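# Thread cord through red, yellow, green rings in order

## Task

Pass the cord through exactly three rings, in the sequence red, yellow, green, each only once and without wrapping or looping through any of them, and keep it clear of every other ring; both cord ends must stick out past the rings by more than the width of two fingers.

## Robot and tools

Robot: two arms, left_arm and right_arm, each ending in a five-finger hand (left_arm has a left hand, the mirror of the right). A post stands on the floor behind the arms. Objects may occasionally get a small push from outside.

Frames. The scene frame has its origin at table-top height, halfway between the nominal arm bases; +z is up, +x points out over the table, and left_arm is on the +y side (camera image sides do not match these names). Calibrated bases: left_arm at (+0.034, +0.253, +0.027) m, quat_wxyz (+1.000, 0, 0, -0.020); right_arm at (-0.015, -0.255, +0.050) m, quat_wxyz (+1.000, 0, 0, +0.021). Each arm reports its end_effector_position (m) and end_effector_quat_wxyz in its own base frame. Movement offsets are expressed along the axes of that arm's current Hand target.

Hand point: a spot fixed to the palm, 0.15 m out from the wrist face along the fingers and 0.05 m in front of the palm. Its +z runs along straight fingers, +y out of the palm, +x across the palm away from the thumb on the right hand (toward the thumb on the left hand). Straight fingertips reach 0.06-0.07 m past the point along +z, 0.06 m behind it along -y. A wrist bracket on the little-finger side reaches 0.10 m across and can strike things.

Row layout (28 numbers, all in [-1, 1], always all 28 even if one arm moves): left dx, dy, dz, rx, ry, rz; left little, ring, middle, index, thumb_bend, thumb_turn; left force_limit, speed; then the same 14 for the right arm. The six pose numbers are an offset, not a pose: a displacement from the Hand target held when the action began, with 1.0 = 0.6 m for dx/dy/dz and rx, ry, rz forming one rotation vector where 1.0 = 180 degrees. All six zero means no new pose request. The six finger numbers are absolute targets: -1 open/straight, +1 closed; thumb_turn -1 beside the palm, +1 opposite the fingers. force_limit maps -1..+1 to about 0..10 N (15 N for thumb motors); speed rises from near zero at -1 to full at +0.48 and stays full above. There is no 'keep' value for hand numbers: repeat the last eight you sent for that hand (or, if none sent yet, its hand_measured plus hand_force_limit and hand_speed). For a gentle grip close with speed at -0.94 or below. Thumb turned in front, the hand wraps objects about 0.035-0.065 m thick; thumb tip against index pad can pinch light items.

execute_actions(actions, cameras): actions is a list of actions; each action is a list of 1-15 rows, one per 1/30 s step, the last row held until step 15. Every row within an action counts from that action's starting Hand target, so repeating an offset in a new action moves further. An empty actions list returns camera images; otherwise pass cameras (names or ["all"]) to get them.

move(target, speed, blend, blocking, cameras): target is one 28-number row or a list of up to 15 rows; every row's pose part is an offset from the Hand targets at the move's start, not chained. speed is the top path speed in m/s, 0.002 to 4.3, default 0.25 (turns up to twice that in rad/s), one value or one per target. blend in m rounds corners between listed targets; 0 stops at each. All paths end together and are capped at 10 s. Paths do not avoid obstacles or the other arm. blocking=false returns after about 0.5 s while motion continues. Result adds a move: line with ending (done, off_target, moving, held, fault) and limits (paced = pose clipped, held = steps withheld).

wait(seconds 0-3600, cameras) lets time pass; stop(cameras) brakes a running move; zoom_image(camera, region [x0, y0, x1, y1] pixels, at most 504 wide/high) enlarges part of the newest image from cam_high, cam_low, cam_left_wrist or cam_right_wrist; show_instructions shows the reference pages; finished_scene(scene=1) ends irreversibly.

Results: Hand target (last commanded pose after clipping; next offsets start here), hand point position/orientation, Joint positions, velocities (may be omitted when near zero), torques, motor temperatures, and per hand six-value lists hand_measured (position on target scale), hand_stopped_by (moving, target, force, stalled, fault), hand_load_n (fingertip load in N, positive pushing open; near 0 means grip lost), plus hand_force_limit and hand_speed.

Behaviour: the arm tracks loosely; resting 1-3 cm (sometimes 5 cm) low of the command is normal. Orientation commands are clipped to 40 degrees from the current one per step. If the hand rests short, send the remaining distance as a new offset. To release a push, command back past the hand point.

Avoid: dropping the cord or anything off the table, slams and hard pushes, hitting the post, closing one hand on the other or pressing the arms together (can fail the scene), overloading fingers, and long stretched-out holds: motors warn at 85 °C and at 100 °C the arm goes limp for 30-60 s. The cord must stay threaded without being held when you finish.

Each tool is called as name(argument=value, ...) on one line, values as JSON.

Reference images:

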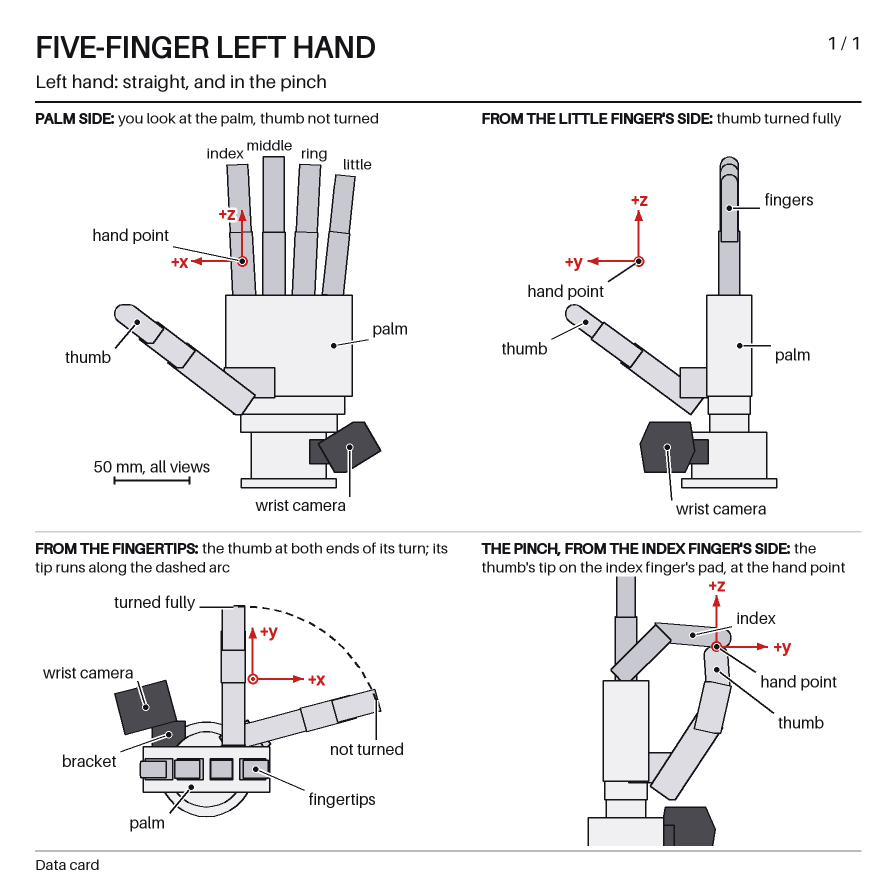

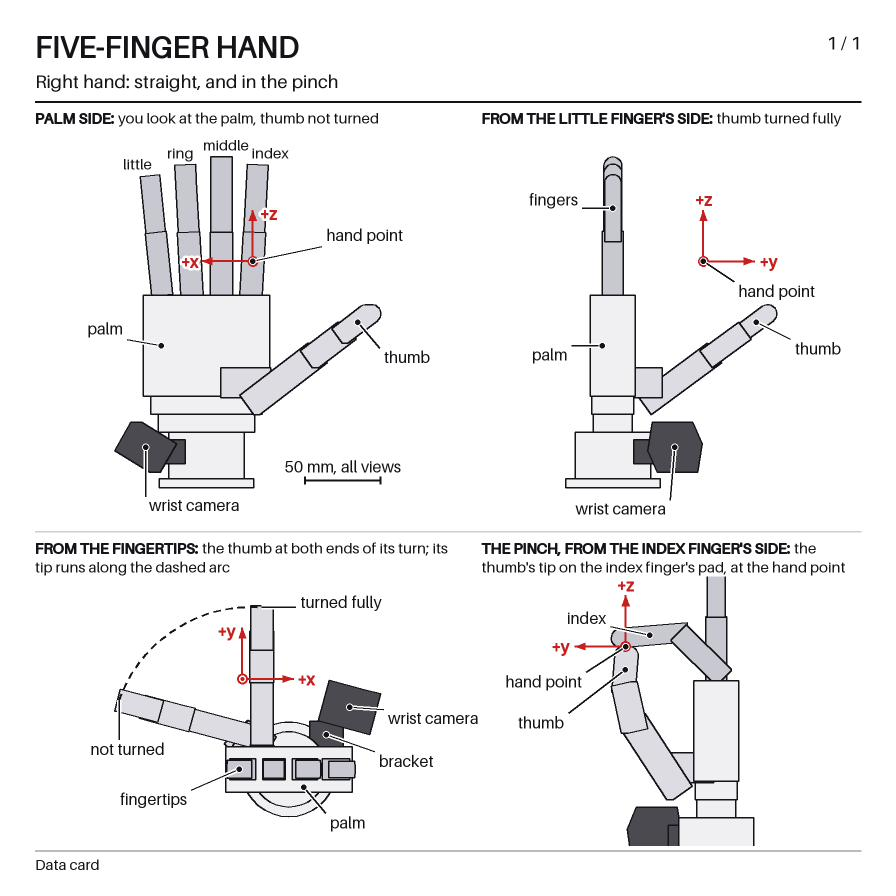

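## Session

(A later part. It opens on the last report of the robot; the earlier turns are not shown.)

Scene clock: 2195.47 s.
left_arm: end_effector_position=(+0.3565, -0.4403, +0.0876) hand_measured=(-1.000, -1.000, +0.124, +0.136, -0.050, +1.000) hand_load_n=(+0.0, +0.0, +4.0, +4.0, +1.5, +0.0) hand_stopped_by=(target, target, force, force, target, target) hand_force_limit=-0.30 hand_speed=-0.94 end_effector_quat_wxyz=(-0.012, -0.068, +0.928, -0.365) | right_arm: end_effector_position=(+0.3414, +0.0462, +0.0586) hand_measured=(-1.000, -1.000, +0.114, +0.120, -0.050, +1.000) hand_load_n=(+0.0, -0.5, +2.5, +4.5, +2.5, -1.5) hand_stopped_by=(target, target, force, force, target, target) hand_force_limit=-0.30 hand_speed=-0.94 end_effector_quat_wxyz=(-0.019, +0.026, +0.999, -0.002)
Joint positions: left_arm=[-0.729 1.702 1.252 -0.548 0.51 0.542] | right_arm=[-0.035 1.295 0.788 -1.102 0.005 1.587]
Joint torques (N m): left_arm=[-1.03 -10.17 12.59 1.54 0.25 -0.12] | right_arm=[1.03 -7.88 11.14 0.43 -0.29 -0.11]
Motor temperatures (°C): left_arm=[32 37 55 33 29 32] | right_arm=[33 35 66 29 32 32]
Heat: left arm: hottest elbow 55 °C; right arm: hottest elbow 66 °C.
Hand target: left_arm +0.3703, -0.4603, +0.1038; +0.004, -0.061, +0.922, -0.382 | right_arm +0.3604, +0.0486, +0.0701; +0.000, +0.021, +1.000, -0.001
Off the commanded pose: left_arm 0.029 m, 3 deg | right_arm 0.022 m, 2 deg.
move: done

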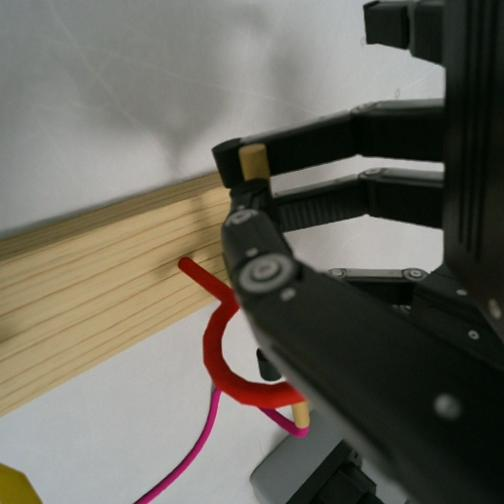

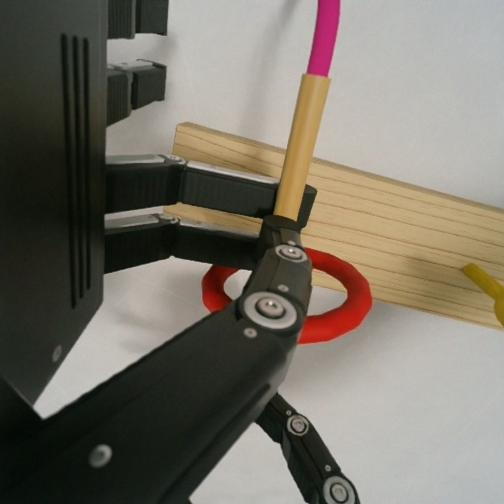

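move(target=[0,0,0,0,0,0,-1,-1,0.5,0.5,-0.05,1,-0.3,-0.94,0,0,0,0,0,0,-1,-1,0.0,0.0,-0.05,1,-0.3,-0.85], speed=0.05, cameras=["cam_left_wrist","cam_right_wrist"])

Scene clock: 2201.50 s.
left_arm: end_effector_position=(+0.3562, -0.4405, +0.0861) hand_measured=(-1.000, -1.000, +0.124, +0.136, -0.050, +1.000) hand_load_n=(+0.0, +0.0, +3.0, +4.0, +2.0, +0.0) hand_stopped_by=(target, target, force, force, target, target) hand_force_limit=-0.30 hand_speed=-0.94 end_effector_quat_wxyz=(-0.012, -0.068, +0.929, -0.364) | right_arm: end_effector_position=(+0.3413, +0.0469, +0.0588) hand_measured=(-1.000, -1.000, +0.000, +0.000, -0.050, +1.000) hand_load_n=(+0.0, +0.0, +0.0, -1.5, +0.0, +0.0) hand_stopped_by=(target, target, target, target, target, target) hand_force_limit=-0.30 hand_speed=-0.85 end_effector_quat_wxyz=(-0.019, +0.025, +1.000, -0.001)
Joint positions: left_arm=[-0.729 1.705 1.252 -0.548 0.509 0.542] | right_arm=[-0.035 1.295 0.788 -1.102 0.002 1.585]
Joint torques (N m): left_arm=[-0.85 -10.29 12.57 1.54 0.27 -0.12] | right_arm=[0.44 -7.3 10.93 0.17 -0.12 -0.16]
Motor temperatures (°C): left_arm=[32 37 55 33 29 32] | right_arm=[33 35 66 29 32 32]
Heat: left arm: hottest elbow 55 °C; right arm: hottest elbow 66 °C.
Hand target: left_arm +0.3704, -0.4602, +0.1038; +0.004, -0.062, +0.922, -0.382 | right_arm +0.3604, +0.0486, +0.0701; +0.000, +0.021, +1.000, -0.001
Off the commanded pose: left_arm 0.030 m, 3 deg | right_arm 0.022 m, 2 deg.
move: done

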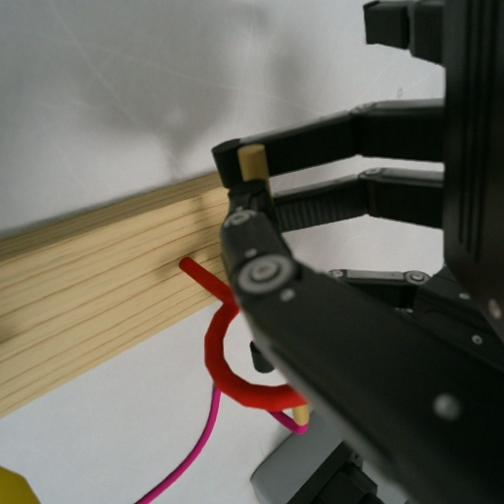

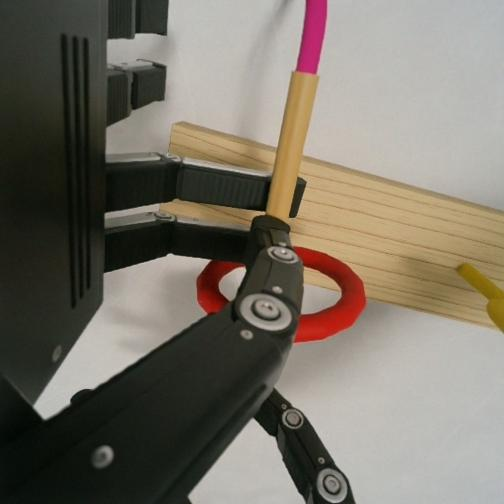

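move(target=[0,0,0,0,0,0,-1,-1,0.5,0.5,-0.05,1,-0.3,-0.94,0,0,0,0,0,0,-1,-1,-0.5,-0.5,-0.05,1,-0.3,-0.8], speed=0.05, cameras=["cam_left_wrist","cam_right_wrist"])

Scene clock: 2208.40 s.
left_arm: end_effector_position=(+0.3562, -0.4405, +0.0861) hand_measured=(-1.000, -1.000, +0.124, +0.136, -0.050, +1.000) hand_load_n=(+0.0, -0.5, +3.0, +4.0, +2.5, +0.5) hand_stopped_by=(target, target, force, force, target, target) hand_force_limit=-0.30 hand_speed=-0.94 end_effector_quat_wxyz=(-0.012, -0.068, +0.929, -0.364) | right_arm: end_effector_position=(+0.3421, +0.0486, +0.0616) hand_measured=(-1.000, -1.000, -0.500, -0.500, -0.050, +1.000) hand_load_n=(+0.0, +0.0, +0.0, +0.0, +0.0, +0.0) hand_stopped_by=(target, target, target, target, target, target) hand_force_limit=-0.30 hand_speed=-0.80 end_effector_quat_wxyz=(-0.016, +0.018, +1.000, +0.001)
Joint positions: left_arm=[-0.729 1.705 1.252 -0.548 0.509 0.542] | right_arm=[-0.033 1.291 0.792 -1.104 -0.002 1.573]
Joint torques (N m): left_arm=[-0.91 -10.34 12.6 1.57 0.26 -0.11] | right_arm=[0.62 -7.77 10.62 0.44 0.11 0.02]
Motor temperatures (°C): left_arm=[32 37 55 33 29 32] | right_arm=[33 35 66 29 32 32]
Heat: left arm: hottest elbow 55 °C; right arm: hottest elbow 66 °C.
Hand target: left_arm +0.3704, -0.4602, +0.1038; +0.004, -0.062, +0.922, -0.382 | right_arm +0.3602, +0.0486, +0.0700; +0.000, +0.021, +1.000, -0.001
Off the commanded pose: left_arm 0.030 m, 3 deg | right_arm 0.020 m, 2 deg.
move: done

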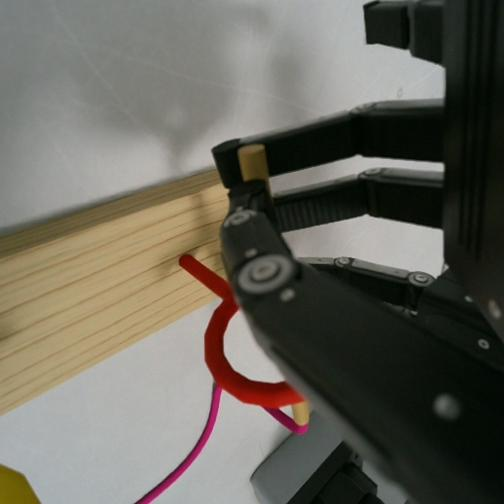

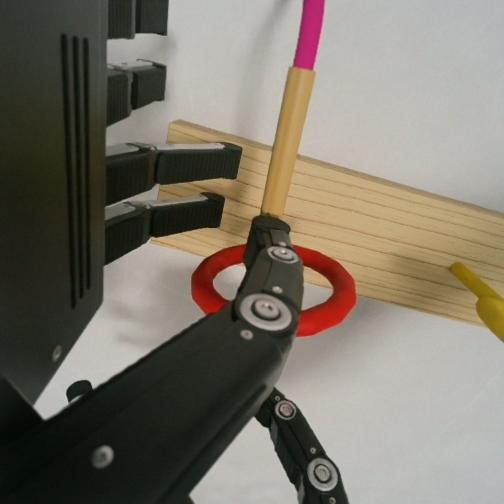

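move(target=[[0,0,0,0,0,0,-1,-1,0.5,0.5,-0.05,1,-0.3,-0.94,0,0,-0.2,0,0,0,-1,-1,-0.5,-0.5,-0.05,1,-0.3,-0.8],[0,0,0,0,0,0,-1,-1,0.5,0.5,-0.05,1,-0.3,-0.94,0.2,0,-0.2,0,0,0,-1,-1,-0.5,-0.5,-0.05,1,-0.3,-0.8]], speed=0.12, blend=[0.01,0], cameras=["all"])

Scene clock: 2215.23 s.
left_arm: end_effector_position=(+0.3562, -0.4405, +0.0861) hand_measured=(-1.000, -1.000, +0.124, +0.136, -0.050, +1.000) hand_load_n=(+0.0, +0.0, +3.0, +4.0, +2.5, +0.0) hand_stopped_by=(target, target, force, force, target, target) hand_force_limit=-0.30 hand_speed=-0.94 end_effector_quat_wxyz=(-0.012, -0.068, +0.929, -0.364) | right_arm: end_effector_position=(+0.2451, +0.0521, +0.1924) hand_measured=(-1.000, -1.000, -0.500, -0.500, -0.050, +1.000) hand_load_n=(+0.0, +0.0, +0.0, +0.0, +0.0, +0.0) hand_stopped_by=(target, target, target, target, target, target) hand_force_limit=-0.30 hand_speed=-0.80 end_effector_quat_wxyz=(+0.007, +0.020, +1.000, +0.000)
Joint positions: left_arm=[-0.729 1.705 1.252 -0.548 0.509 0.542] | right_arm=[-0.03 0.861 0.856 -1.553 0 1.581]
Joint torques (N m): left_arm=[-0.97 -10.17 12.6 1.55 0.27 -0.11] | right_arm=[1.61 -4.13 8.4 -0.42 -0.05 0.01]
Motor temperatures (°C): left_arm=[32 37 55 33 29 32] | right_arm=[33 35 65 29 32 32]
Heat: left arm: hottest elbow 55 °C; right arm: hottest elbow 65 °C.
Hand target: left_arm +0.3704, -0.4602, +0.1038; +0.004, -0.062, +0.922, -0.382 | right_arm +0.2403, +0.0538, +0.1900; +0.000, +0.021, +1.000, -0.001
Off the commanded pose: left_arm 0.030 m, 3 deg | right_arm 0.006 m, 1 deg.
move: done

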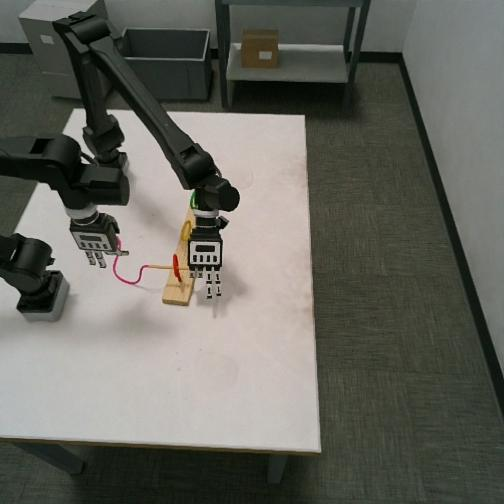

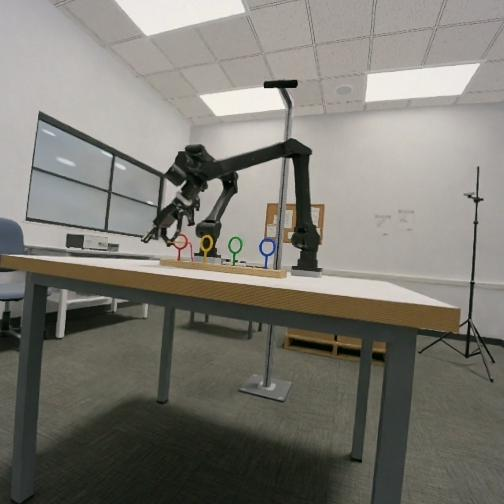

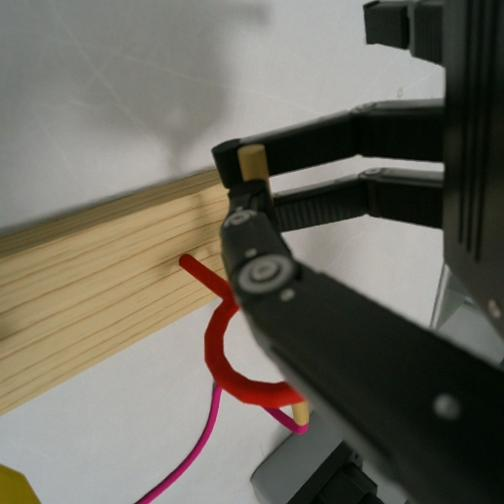

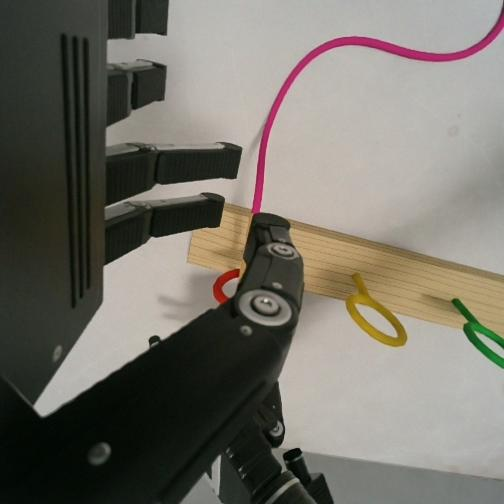

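zoom_image(camera="cam_low", region=[150, 215, 210, 275])

zoom_image(camera="cam_high", region=[100, 200, 220, 320])

zoom_image(camera="cam_right_wrist", region=[150, 200, 300, 350])

Scaled by 8.400.

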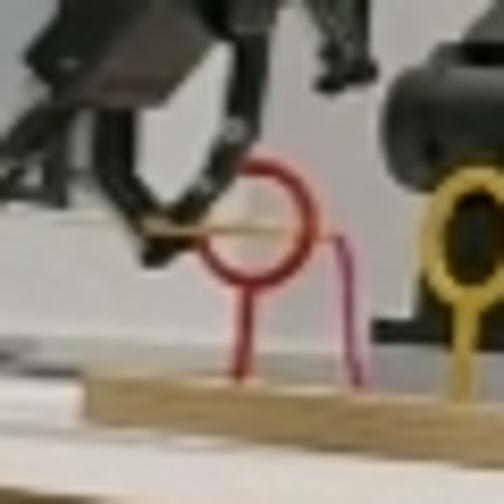

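Scaled by 4.200.

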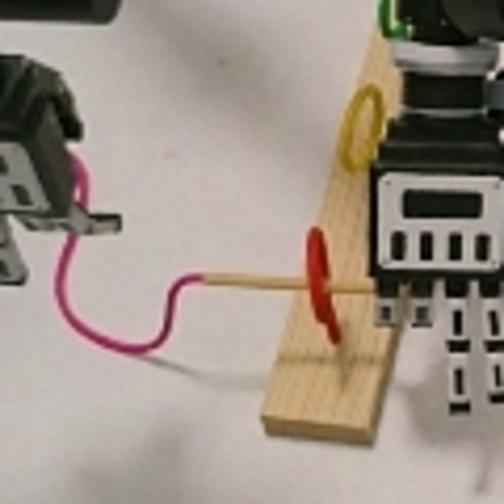

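Scaled by 3.360.

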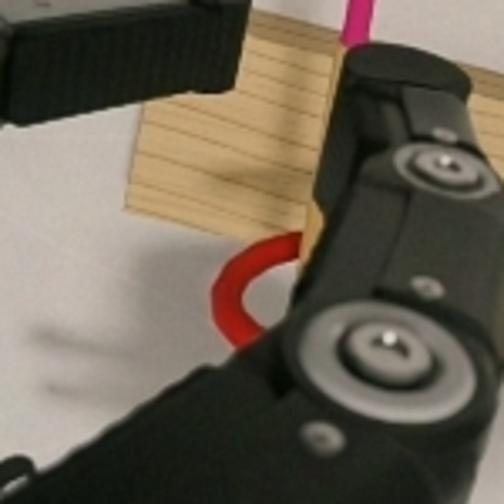

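move(target=[-0.0998,-0.0083,0.0026,0,0,0,-1,-1,0.5,0.5,-0.05,1,-0.3,-0.94,0,0,0,0,0,0,-1,-1,-0.5,-0.5,-0.05,1,-0.3,-0.8], speed=0.06, cameras=["all"])

zoom_image(camera="cam_low", region=[150, 215, 210, 275])

zoom_image(camera="cam_high", region=[120, 200, 240, 320])

Scene clock: 2238.70 s.
left_arm: end_effector_position=(+0.4124, -0.4485, +0.0863) hand_measured=(-1.000, -1.000, +0.124, +0.136, -0.050, +1.000) hand_load_n=(+0.0, +0.5, +3.0, +3.5, +2.5, +0.5) hand_stopped_by=(target, target, force, force, target, target) hand_force_limit=-0.30 hand_speed=-0.94 end_effector_quat_wxyz=(-0.010, -0.070, +0.927, -0.369) | right_arm: end_effector_position=(+0.2451, +0.0521, +0.1924) hand_measured=(-1.000, -1.000, -0.500, -0.500, -0.050, +1.000) hand_load_n=(-0.5, +0.0, +0.0, +0.5, +0.0, +0.0) hand_stopped_by=(target, target, target, target, target, target) hand_force_limit=-0.30 hand_speed=-0.80 end_effector_quat_wxyz=(+0.007, +0.020, +1.000, +0.000)
Joint positions: left_arm=[-0.672 1.815 1.406 -0.605 0.542 0.588] | right_arm=[-0.03 0.861 0.856 -1.553 0 1.581]
Joint torques (N m): left_arm=[0.21 -11.69 13.11 0.61 0.62 0.09] | right_arm=[0.91 -4.01 8.23 -0.53 -0.03 0.01]
Motor temperatures (°C): left_arm=[32 37 56 33 29 32] | right_arm=[33 34 64 29 32 32]
Heat: left arm: hottest elbow 56 °C; right arm: hottest elbow 64 °C.
Hand target: left_arm +0.4305, -0.4579, +0.1039; +0.004, -0.062, +0.922, -0.382 | right_arm +0.2404, +0.0538, +0.1900; +0.000, +0.021, +1.000, -0.001
Off the commanded pose: left_arm 0.027 m, 3 deg | right_arm 0.006 m, 1 deg.
move: off_target (left_arm)

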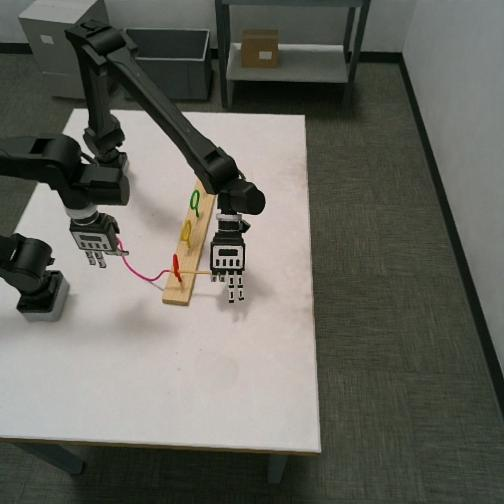

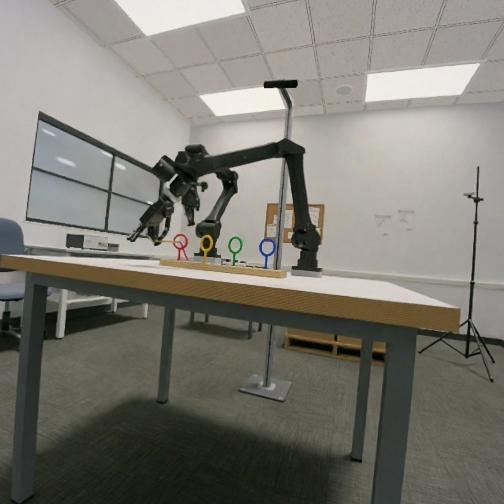

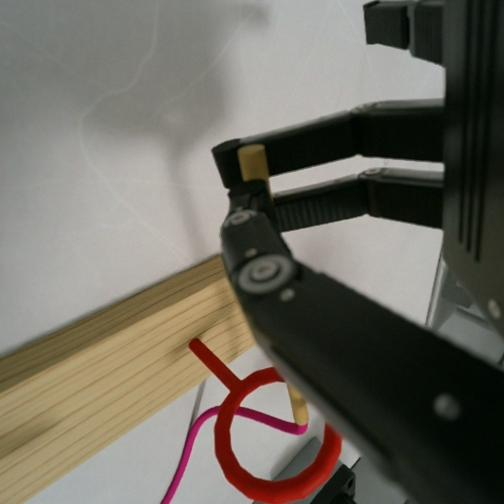

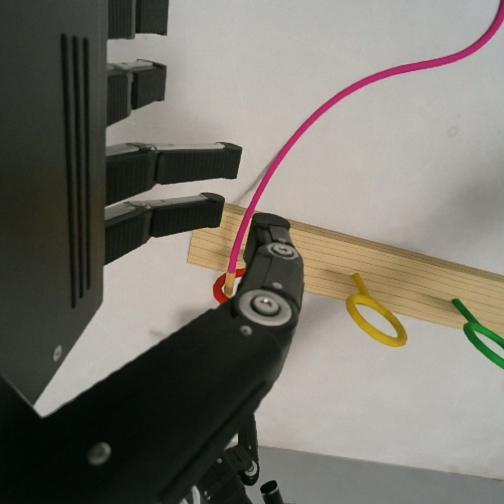

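Scaled by 8.400.

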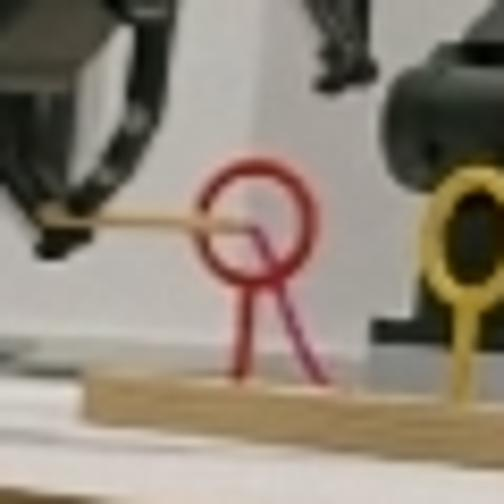

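Scaled by 4.200.

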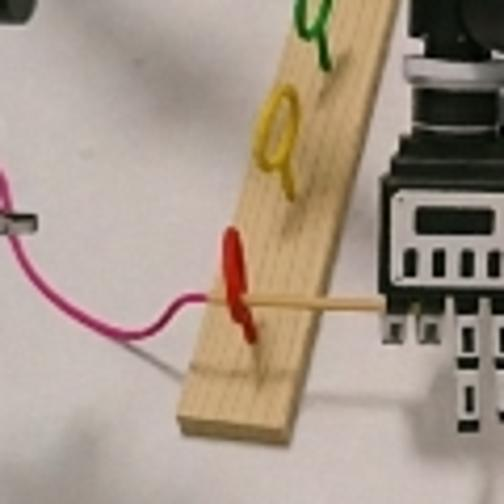

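move(target=[-0.126,-0.0022,-0.005,0,0,0,-1,-1,0.5,0.5,-0.05,1,-0.3,-0.94,0,0,0,0,0,0,-1,-1,-0.5,-0.5,-0.05,1,-0.3,-0.8], speed=0.07, cameras=["all"])

zoom_image(camera="cam_low", region=[130, 215, 190, 275])

zoom_image(camera="cam_high", region=[120, 200, 280, 360])

Scene clock: 2245.37 s.
left_arm: end_effector_position=(+0.4881, -0.4401, +0.0863) hand_measured=(-1.000, -1.000, +0.124, +0.136, -0.050, +1.000) hand_load_n=(+0.0, +0.0, +3.0, +4.0, +2.5, +0.5) hand_stopped_by=(target, target, force, force, target, target) hand_force_limit=-0.30 hand_speed=-0.94 end_effector_quat_wxyz=(-0.011, -0.072, +0.926, -0.370) | right_arm: end_effector_position=(+0.2451, +0.0521, +0.1924) hand_measured=(-1.000, -1.000, -0.500, -0.500, -0.050, +1.000) hand_load_n=(+0.0, +0.0, +0.0, +0.0, +0.0, +0.0) hand_stopped_by=(target, target, target, target, target, target) hand_force_limit=-0.30 hand_speed=-0.80 end_effector_quat_wxyz=(+0.007, +0.020, +1.000, +0.000)
Joint positions: left_arm=[-0.585 1.959 1.627 -0.728 0.588 0.673] | right_arm=[-0.03 0.861 0.856 -1.553 0 1.581]
Joint torques (N m): left_arm=[0.09 -13.33 13.29 0.53 0.67 0.1] | right_arm=[0.5 -3.08 8.27 -0.79 -0.02 0.04]
Motor temperatures (°C): left_arm=[32 38 56 33 29 32] | right_arm=[33 34 64 29 32 32]
Heat: left arm: hottest elbow 56 °C; right arm: hottest elbow 64 °C.
Hand target: left_arm +0.5054, -0.4479, +0.1040; +0.004, -0.061, +0.922, -0.382 | right_arm +0.2404, +0.0538, +0.1900; +0.000, +0.021, +1.000, -0.001
Off the commanded pose: left_arm 0.026 m, 3 deg | right_arm 0.006 m, 1 deg.
move: off_target (left_arm)

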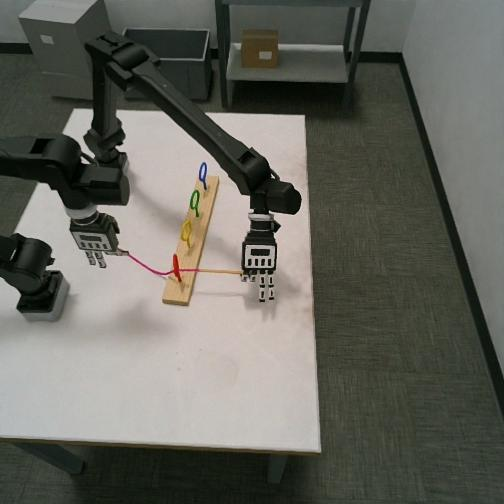

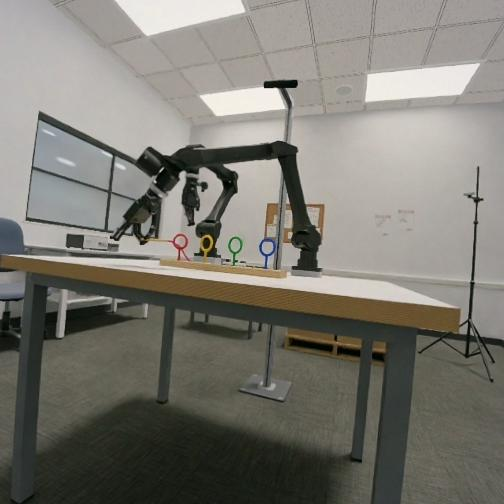

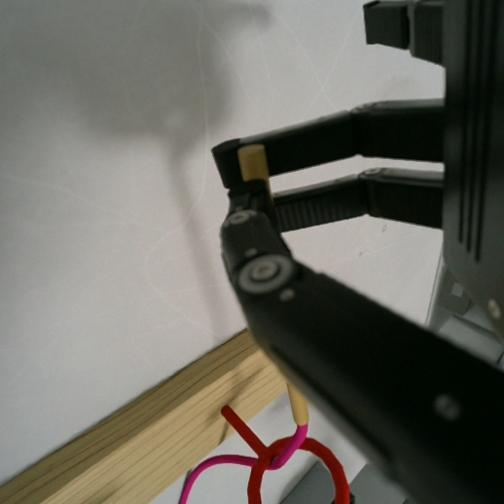

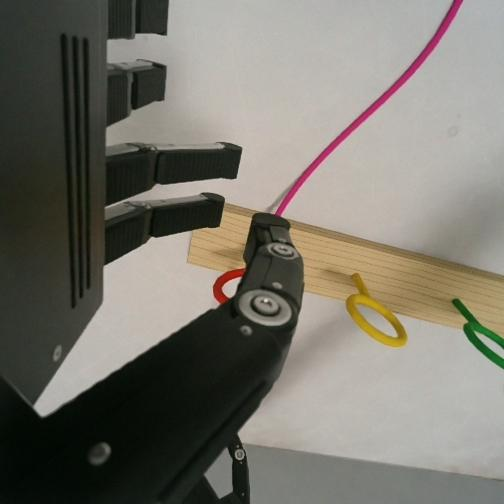

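Scaled by 8.400.

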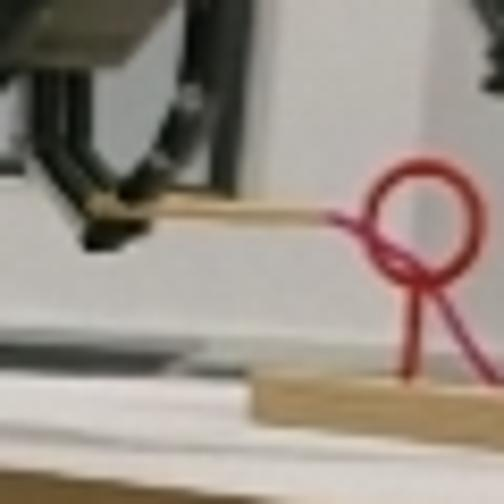

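Scaled by 3.150.

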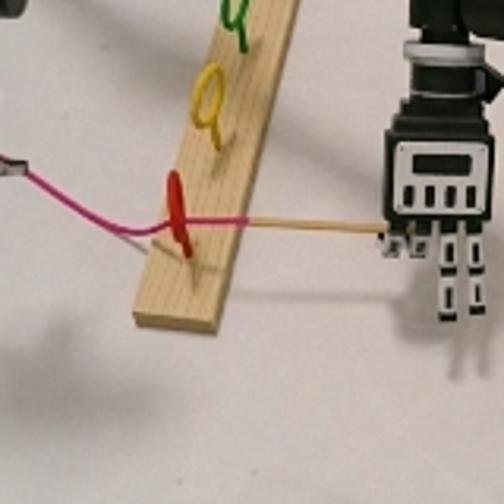

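move(target=[0.0025,0.1351,-0.1357,0,0,0,-1,-1,0.5,0.5,-0.05,1,-0.3,-0.94,0.1333,-0.1,-0.1,0,0,0,-1,-1,-0.5,-0.5,-0.05,1,-0.3,-0.8], speed=0.1, cameras=["all"])

Scene clock: 2270.47 s.
left_arm: end_effector_position=(+0.4890, -0.3352, +0.0876) hand_measured=(-1.000, -1.000, +0.124, +0.136, -0.050, +1.000) hand_load_n=(+0.0, +0.0, +3.0, +4.0, +2.5, +0.5) hand_stopped_by=(target, target, force, force, target, target) hand_force_limit=-0.30 hand_speed=-0.94 end_effector_quat_wxyz=(-0.007, -0.070, +0.924, -0.375) | right_arm: end_effector_position=(+0.1623, -0.0039, +0.2461) hand_measured=(-1.000, -1.000, -0.500, -0.500, -0.050, +1.000) hand_load_n=(+0.0, +0.0, +0.0, -0.5, +0.0, -0.5) hand_stopped_by=(target, target, target, target, target, target) hand_force_limit=-0.30 hand_speed=-0.80 end_effector_quat_wxyz=(+0.115, -0.007, +0.993, -0.039)
Joint positions: left_arm=[-0.43 1.839 1.454 -0.76 0.662 0.841] | right_arm=[-0.508 0.51 0.856 -1.678 -0.044 1.053]
Joint torques (N m): left_arm=[0.03 -14.1 8.9 0.4 0.73 0.09] | right_arm=[0.32 -0.32 9.36 0.08 -0.27 -0.22]
Motor temperatures (°C): left_arm=[31 38 54 33 30 32] | right_arm=[33 34 63 29 32 32]
Heat: left arm: hottest elbow 54 °C; right arm: hottest elbow 63 °C.
Hand target: left_arm +0.4905, -0.3340, +0.1045; +0.004, -0.061, +0.922, -0.382 | right_arm +0.1579, -0.0027, +0.2501; +0.000, +0.021, +1.000, -0.001
Off the commanded pose: left_arm 0.017 m, 2 deg | right_arm 0.006 m, 14 deg.
joint sent to its limit (right arm) — joint 4 (wrist pitch), lower limit. The joint targets are off in orientation, not in position.
move: off_target (left_arm, right_arm)

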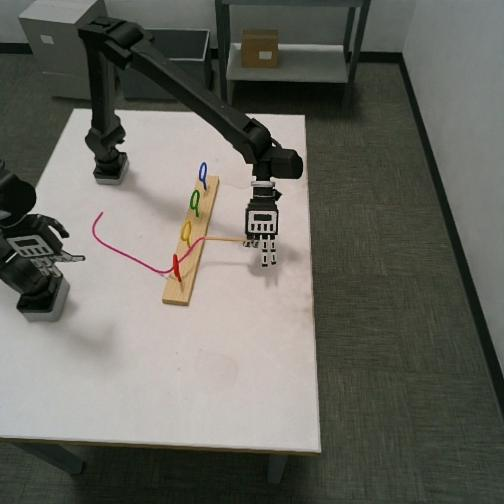

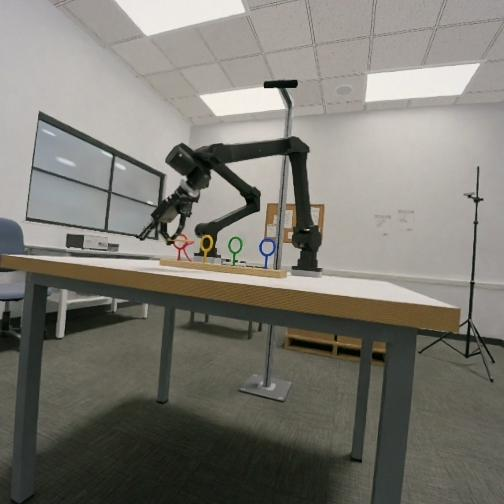

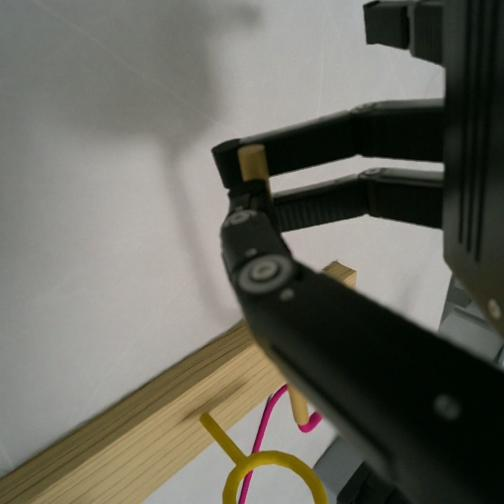

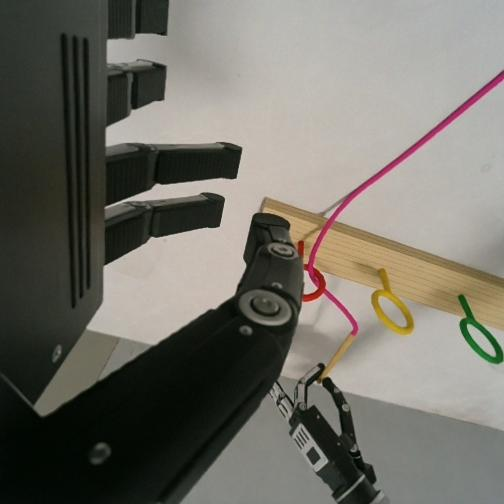

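move(target=[0.0142,-0.170,-0.0888,0,0,0,-1,-1,0.5,0.5,-0.05,1,-0.3,-0.94,0,0,0,0,0,0,-1,-1,-0.5,-0.5,-0.05,1,-0.3,-0.8], speed=0.1, cameras=["all"])

Scene clock: 2277.30 s.
left_arm: end_effector_position=(+0.4809, -0.3585, +0.1809) hand_measured=(-1.000, -1.000, +0.124, +0.136, -0.050, +1.000) hand_load_n=(+0.0, +0.0, +3.0, +4.0, +2.0, +0.5) hand_stopped_by=(target, target, force, force, target, target) hand_force_limit=-0.30 hand_speed=-0.94 end_effector_quat_wxyz=(-0.019, -0.070, +0.927, -0.368) | right_arm: end_effector_position=(+0.1622, -0.0039, +0.2460) hand_measured=(-1.000, -1.000, -0.500, -0.500, -0.050, +1.000) hand_load_n=(+0.0, +0.0, +0.0, +0.0, +0.0, +0.0) hand_stopped_by=(target, target, target, target, target, target) hand_force_limit=-0.30 hand_speed=-0.80 end_effector_quat_wxyz=(+0.115, -0.008, +0.993, -0.040)
Joint positions: left_arm=[-0.473 1.796 1.649 -1.001 0.646 0.803] | right_arm=[-0.509 0.51 0.856 -1.678 -0.044 1.051]
Joint torques (N m): left_arm=[-0.79 -13.57 13.7 0.42 0.42 -0.12] | right_arm=[0.38 -0.97 9.36 0.08 -0.27 -0.24]
Motor temperatures (°C): left_arm=[31 39 54 33 30 32] | right_arm=[33 34 63 29 32 32]
Heat: left arm: hottest elbow 54 °C; right arm: hottest elbow 63 °C.
Hand target: left_arm +0.4904, -0.3688, +0.2145; +0.004, -0.062, +0.922, -0.382 | right_arm +0.1579, -0.0027, +0.2500; +0.000, +0.021, +1.000, -0.001
Off the commanded pose: left_arm 0.036 m, 3 deg | right_arm 0.006 m, 14 deg.
joint sent to its limit (right arm) — joint 4 (wrist pitch), lower limit. The joint targets are off in orientation, not in position.
move: off_target (left_arm)

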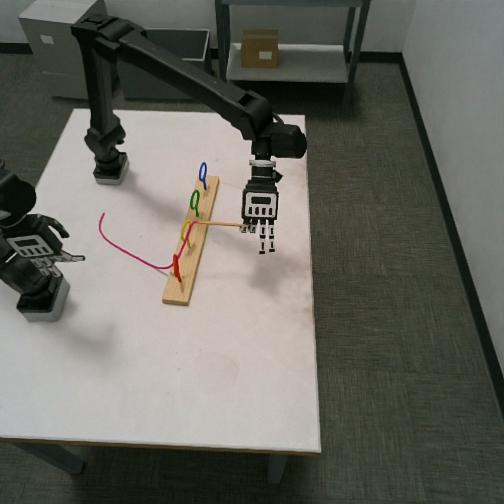

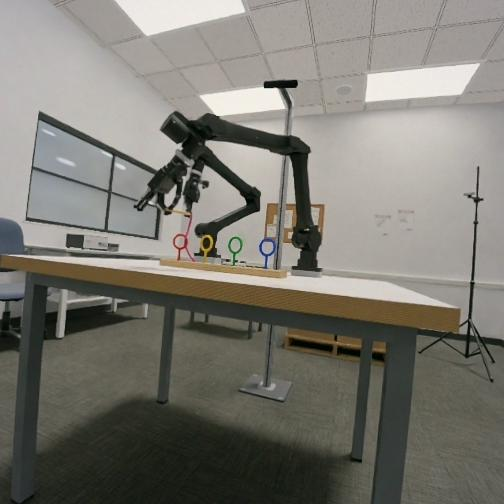

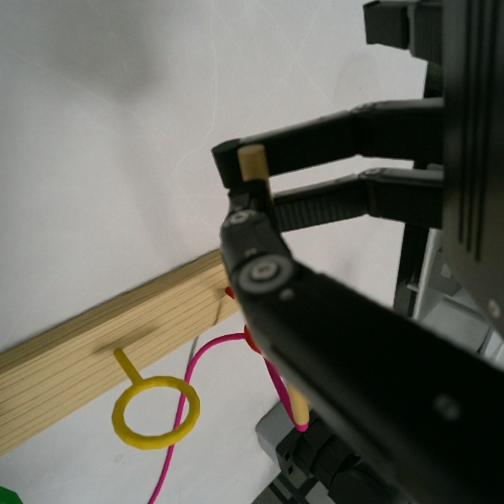

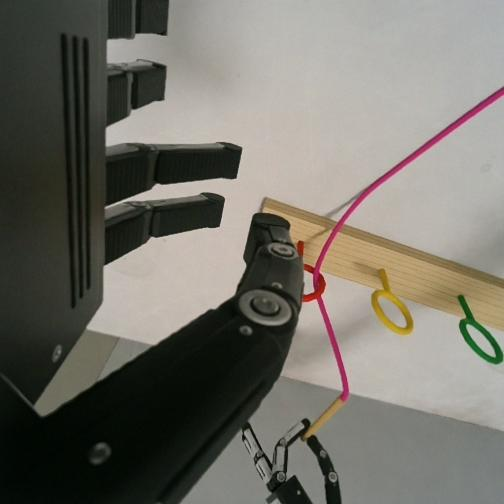

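move(target=[0.4157,0.0346,-0.0108,0,0,0,-1,-1,0.5,0.5,-0.05,1,-0.3,-0.94,0,0,0,0,0,0,-1,-1,-0.5,-0.5,-0.05,1,-0.3,-0.8], speed=0.1, cameras=["all"])

Scene clock: 2285.70 s.
left_arm: end_effector_position=(+0.2401, -0.3743, +0.2038) hand_measured=(-1.000, -1.000, +0.124, +0.136, -0.050, +1.000) hand_load_n=(+0.0, +0.0, +3.0, +4.0, +2.5, +0.5) hand_stopped_by=(target, target, force, force, target, target) hand_force_limit=-0.30 hand_speed=-0.94 end_effector_quat_wxyz=(-0.005, -0.063, +0.927, -0.370) | right_arm: end_effector_position=(+0.1622, -0.0039, +0.2460) hand_measured=(-1.000, -1.000, -0.500, -0.500, -0.050, +1.000) hand_load_n=(+0.0, +0.0, +0.0, +0.0, +0.0, +0.0) hand_stopped_by=(target, target, target, target, target, target) hand_force_limit=-0.30 hand_speed=-0.80 end_effector_quat_wxyz=(+0.115, -0.008, +0.993, -0.040)
Joint positions: left_arm=[-0.803 1.261 1.084 -0.774 0.467 0.481] | right_arm=[-0.509 0.51 0.856 -1.678 -0.044 1.051]
Joint torques (N m): left_arm=[-0.73 -7.36 9.84 1.62 0.24 -0.13] | right_arm=[0.56 -1.14 9.42 0.02 -0.23 -0.21]
Motor temperatures (°C): left_arm=[31 40 54 33 30 32] | right_arm=[33 34 63 29 32 32]
Heat: left arm: hottest elbow 54 °C; right arm: hottest elbow 63 °C.
Hand target: left_arm +0.2402, -0.3788, +0.2141; +0.004, -0.061, +0.922, -0.382 | right_arm +0.1579, -0.0027, +0.2500; +0.000, +0.021, +1.000, -0.001
Off the commanded pose: left_arm 0.011 m, 2 deg | right_arm 0.006 m, 14 deg.
joint sent to its limit (right arm) — joint 4 (wrist pitch), lower limit. The joint targets are off in orientation, not in position.
move: off_target (left_arm)

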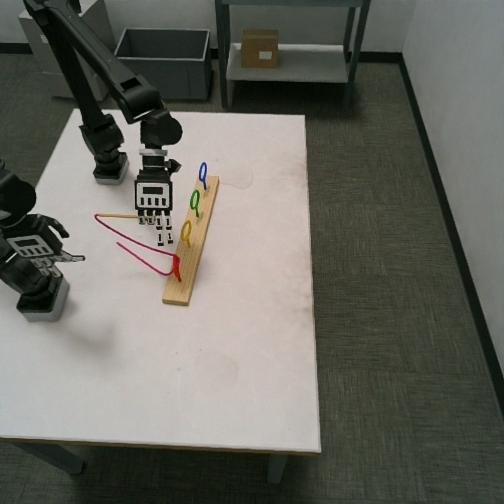

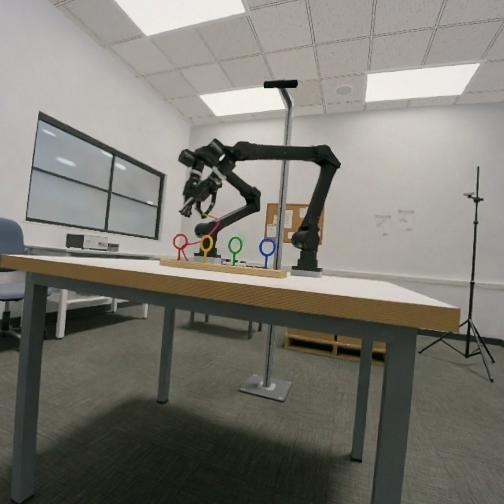

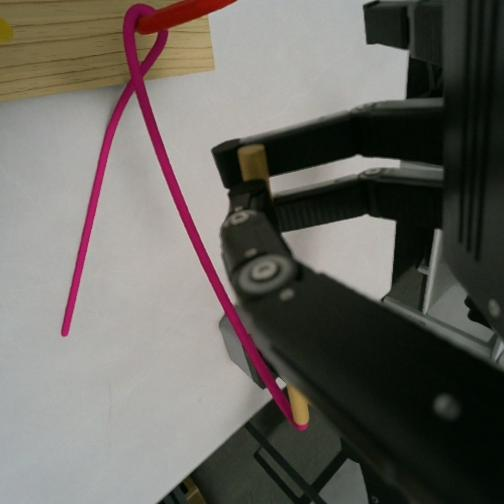

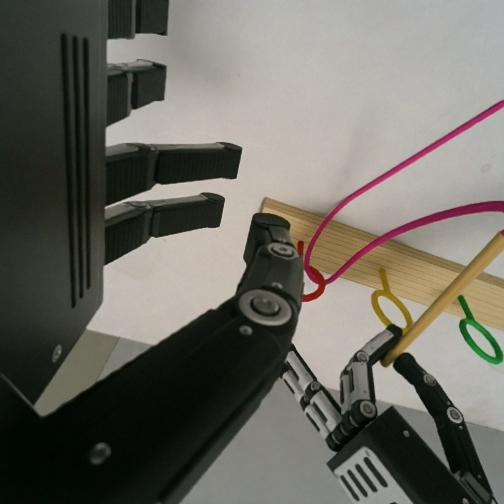

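move(target=[[0,0,0,0,0,0,-1,-1,0.5,0.5,-0.05,1,-0.3,-0.94,0,0.12,-0.0437,0,0,0,-1,-1,-0.5,-0.5,-0.05,1,-0.3,-0.8],[0,0,0,0,0,0,-1,-1,0.5,0.5,-0.05,1,-0.3,-0.94,-0.08,0.202,-0.0437,0,0,0,-1,-1,-0.5,-0.5,-0.05,1,-0.3,-0.8]], speed=0.1, blend=[0.02,0], cameras=["all"])

Scene clock: 2305.13 s.
left_arm: end_effector_position=(+0.2402, -0.3743, +0.2038) hand_measured=(-1.000, -1.000, +0.124, +0.136, -0.050, +1.000) hand_load_n=(+0.0, +0.0, +3.0, +4.0, +2.5, +0.0) hand_stopped_by=(target, target, force, force, target, target) hand_force_limit=-0.30 hand_speed=-0.94 end_effector_quat_wxyz=(-0.005, -0.063, +0.927, -0.370) | right_arm: end_effector_position=(+0.2064, +0.1142, +0.2562) hand_measured=(-1.000, -1.000, -0.500, -0.500, -0.050, +1.000) hand_load_n=(-0.5, +0.0, +0.0, +0.0, +0.0, +0.0) hand_stopped_by=(target, target, target, target, target, target) hand_force_limit=-0.30 hand_speed=-0.80 end_effector_quat_wxyz=(+0.054, +0.012, +0.998, +0.029)
Joint positions: left_arm=[-0.803 1.261 1.084 -0.774 0.466 0.48] | right_arm=[0.281 0.71 0.938 -1.679 -0.025 1.877]
Joint torques (N m): left_arm=[-0.85 -7.47 9.81 1.59 0.23 -0.13] | right_arm=[1.2 -1.49 12.63 -0.21 0.02 0.03]
Motor temperatures (°C): left_arm=[31 39 54 33 30 32] | right_arm=[33 34 63 29 32 32]
Heat: left arm: hottest elbow 54 °C; right arm: hottest elbow 63 °C.
Hand target: left_arm +0.2402, -0.3788, +0.2141; +0.004, -0.062, +0.922, -0.382 | right_arm +0.2108, +0.1164, +0.2760; +0.000, +0.021, +1.000, -0.001
Off the commanded pose: left_arm 0.011 m, 2 deg | right_arm 0.020 m, 7 deg.
joint sent to its limit (right arm) — joint 4 (wrist pitch), lower limit. The joint targets are off in orientation, not in position.
move: off_target (right_arm)

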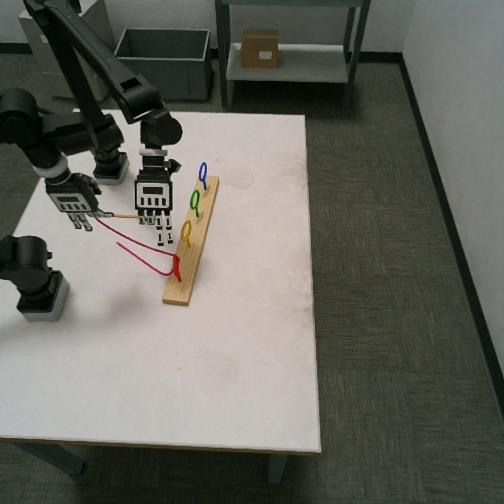

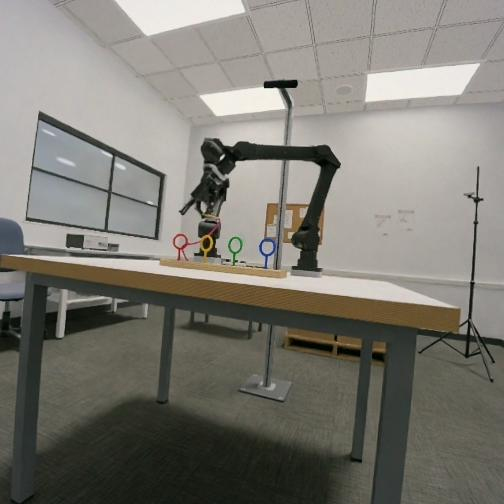

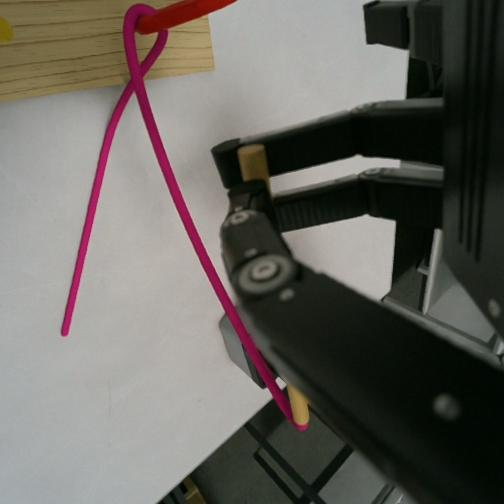

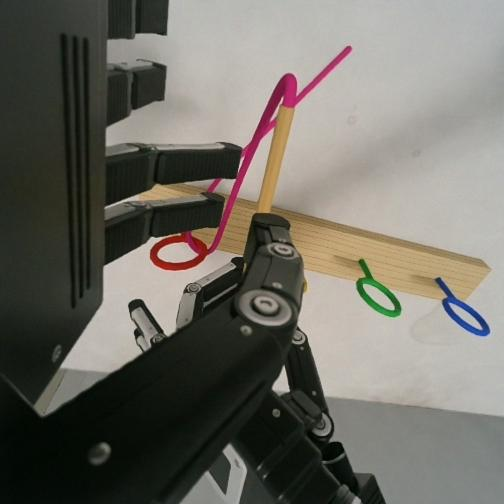

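zoom_image(camera="cam_right_wrist", region=[130, 50, 380, 300])

Scaled by 2.016.

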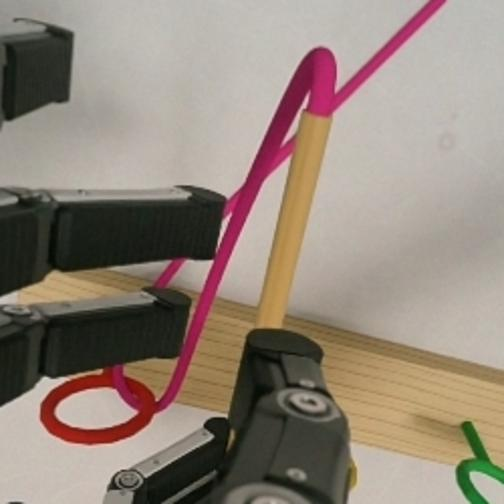

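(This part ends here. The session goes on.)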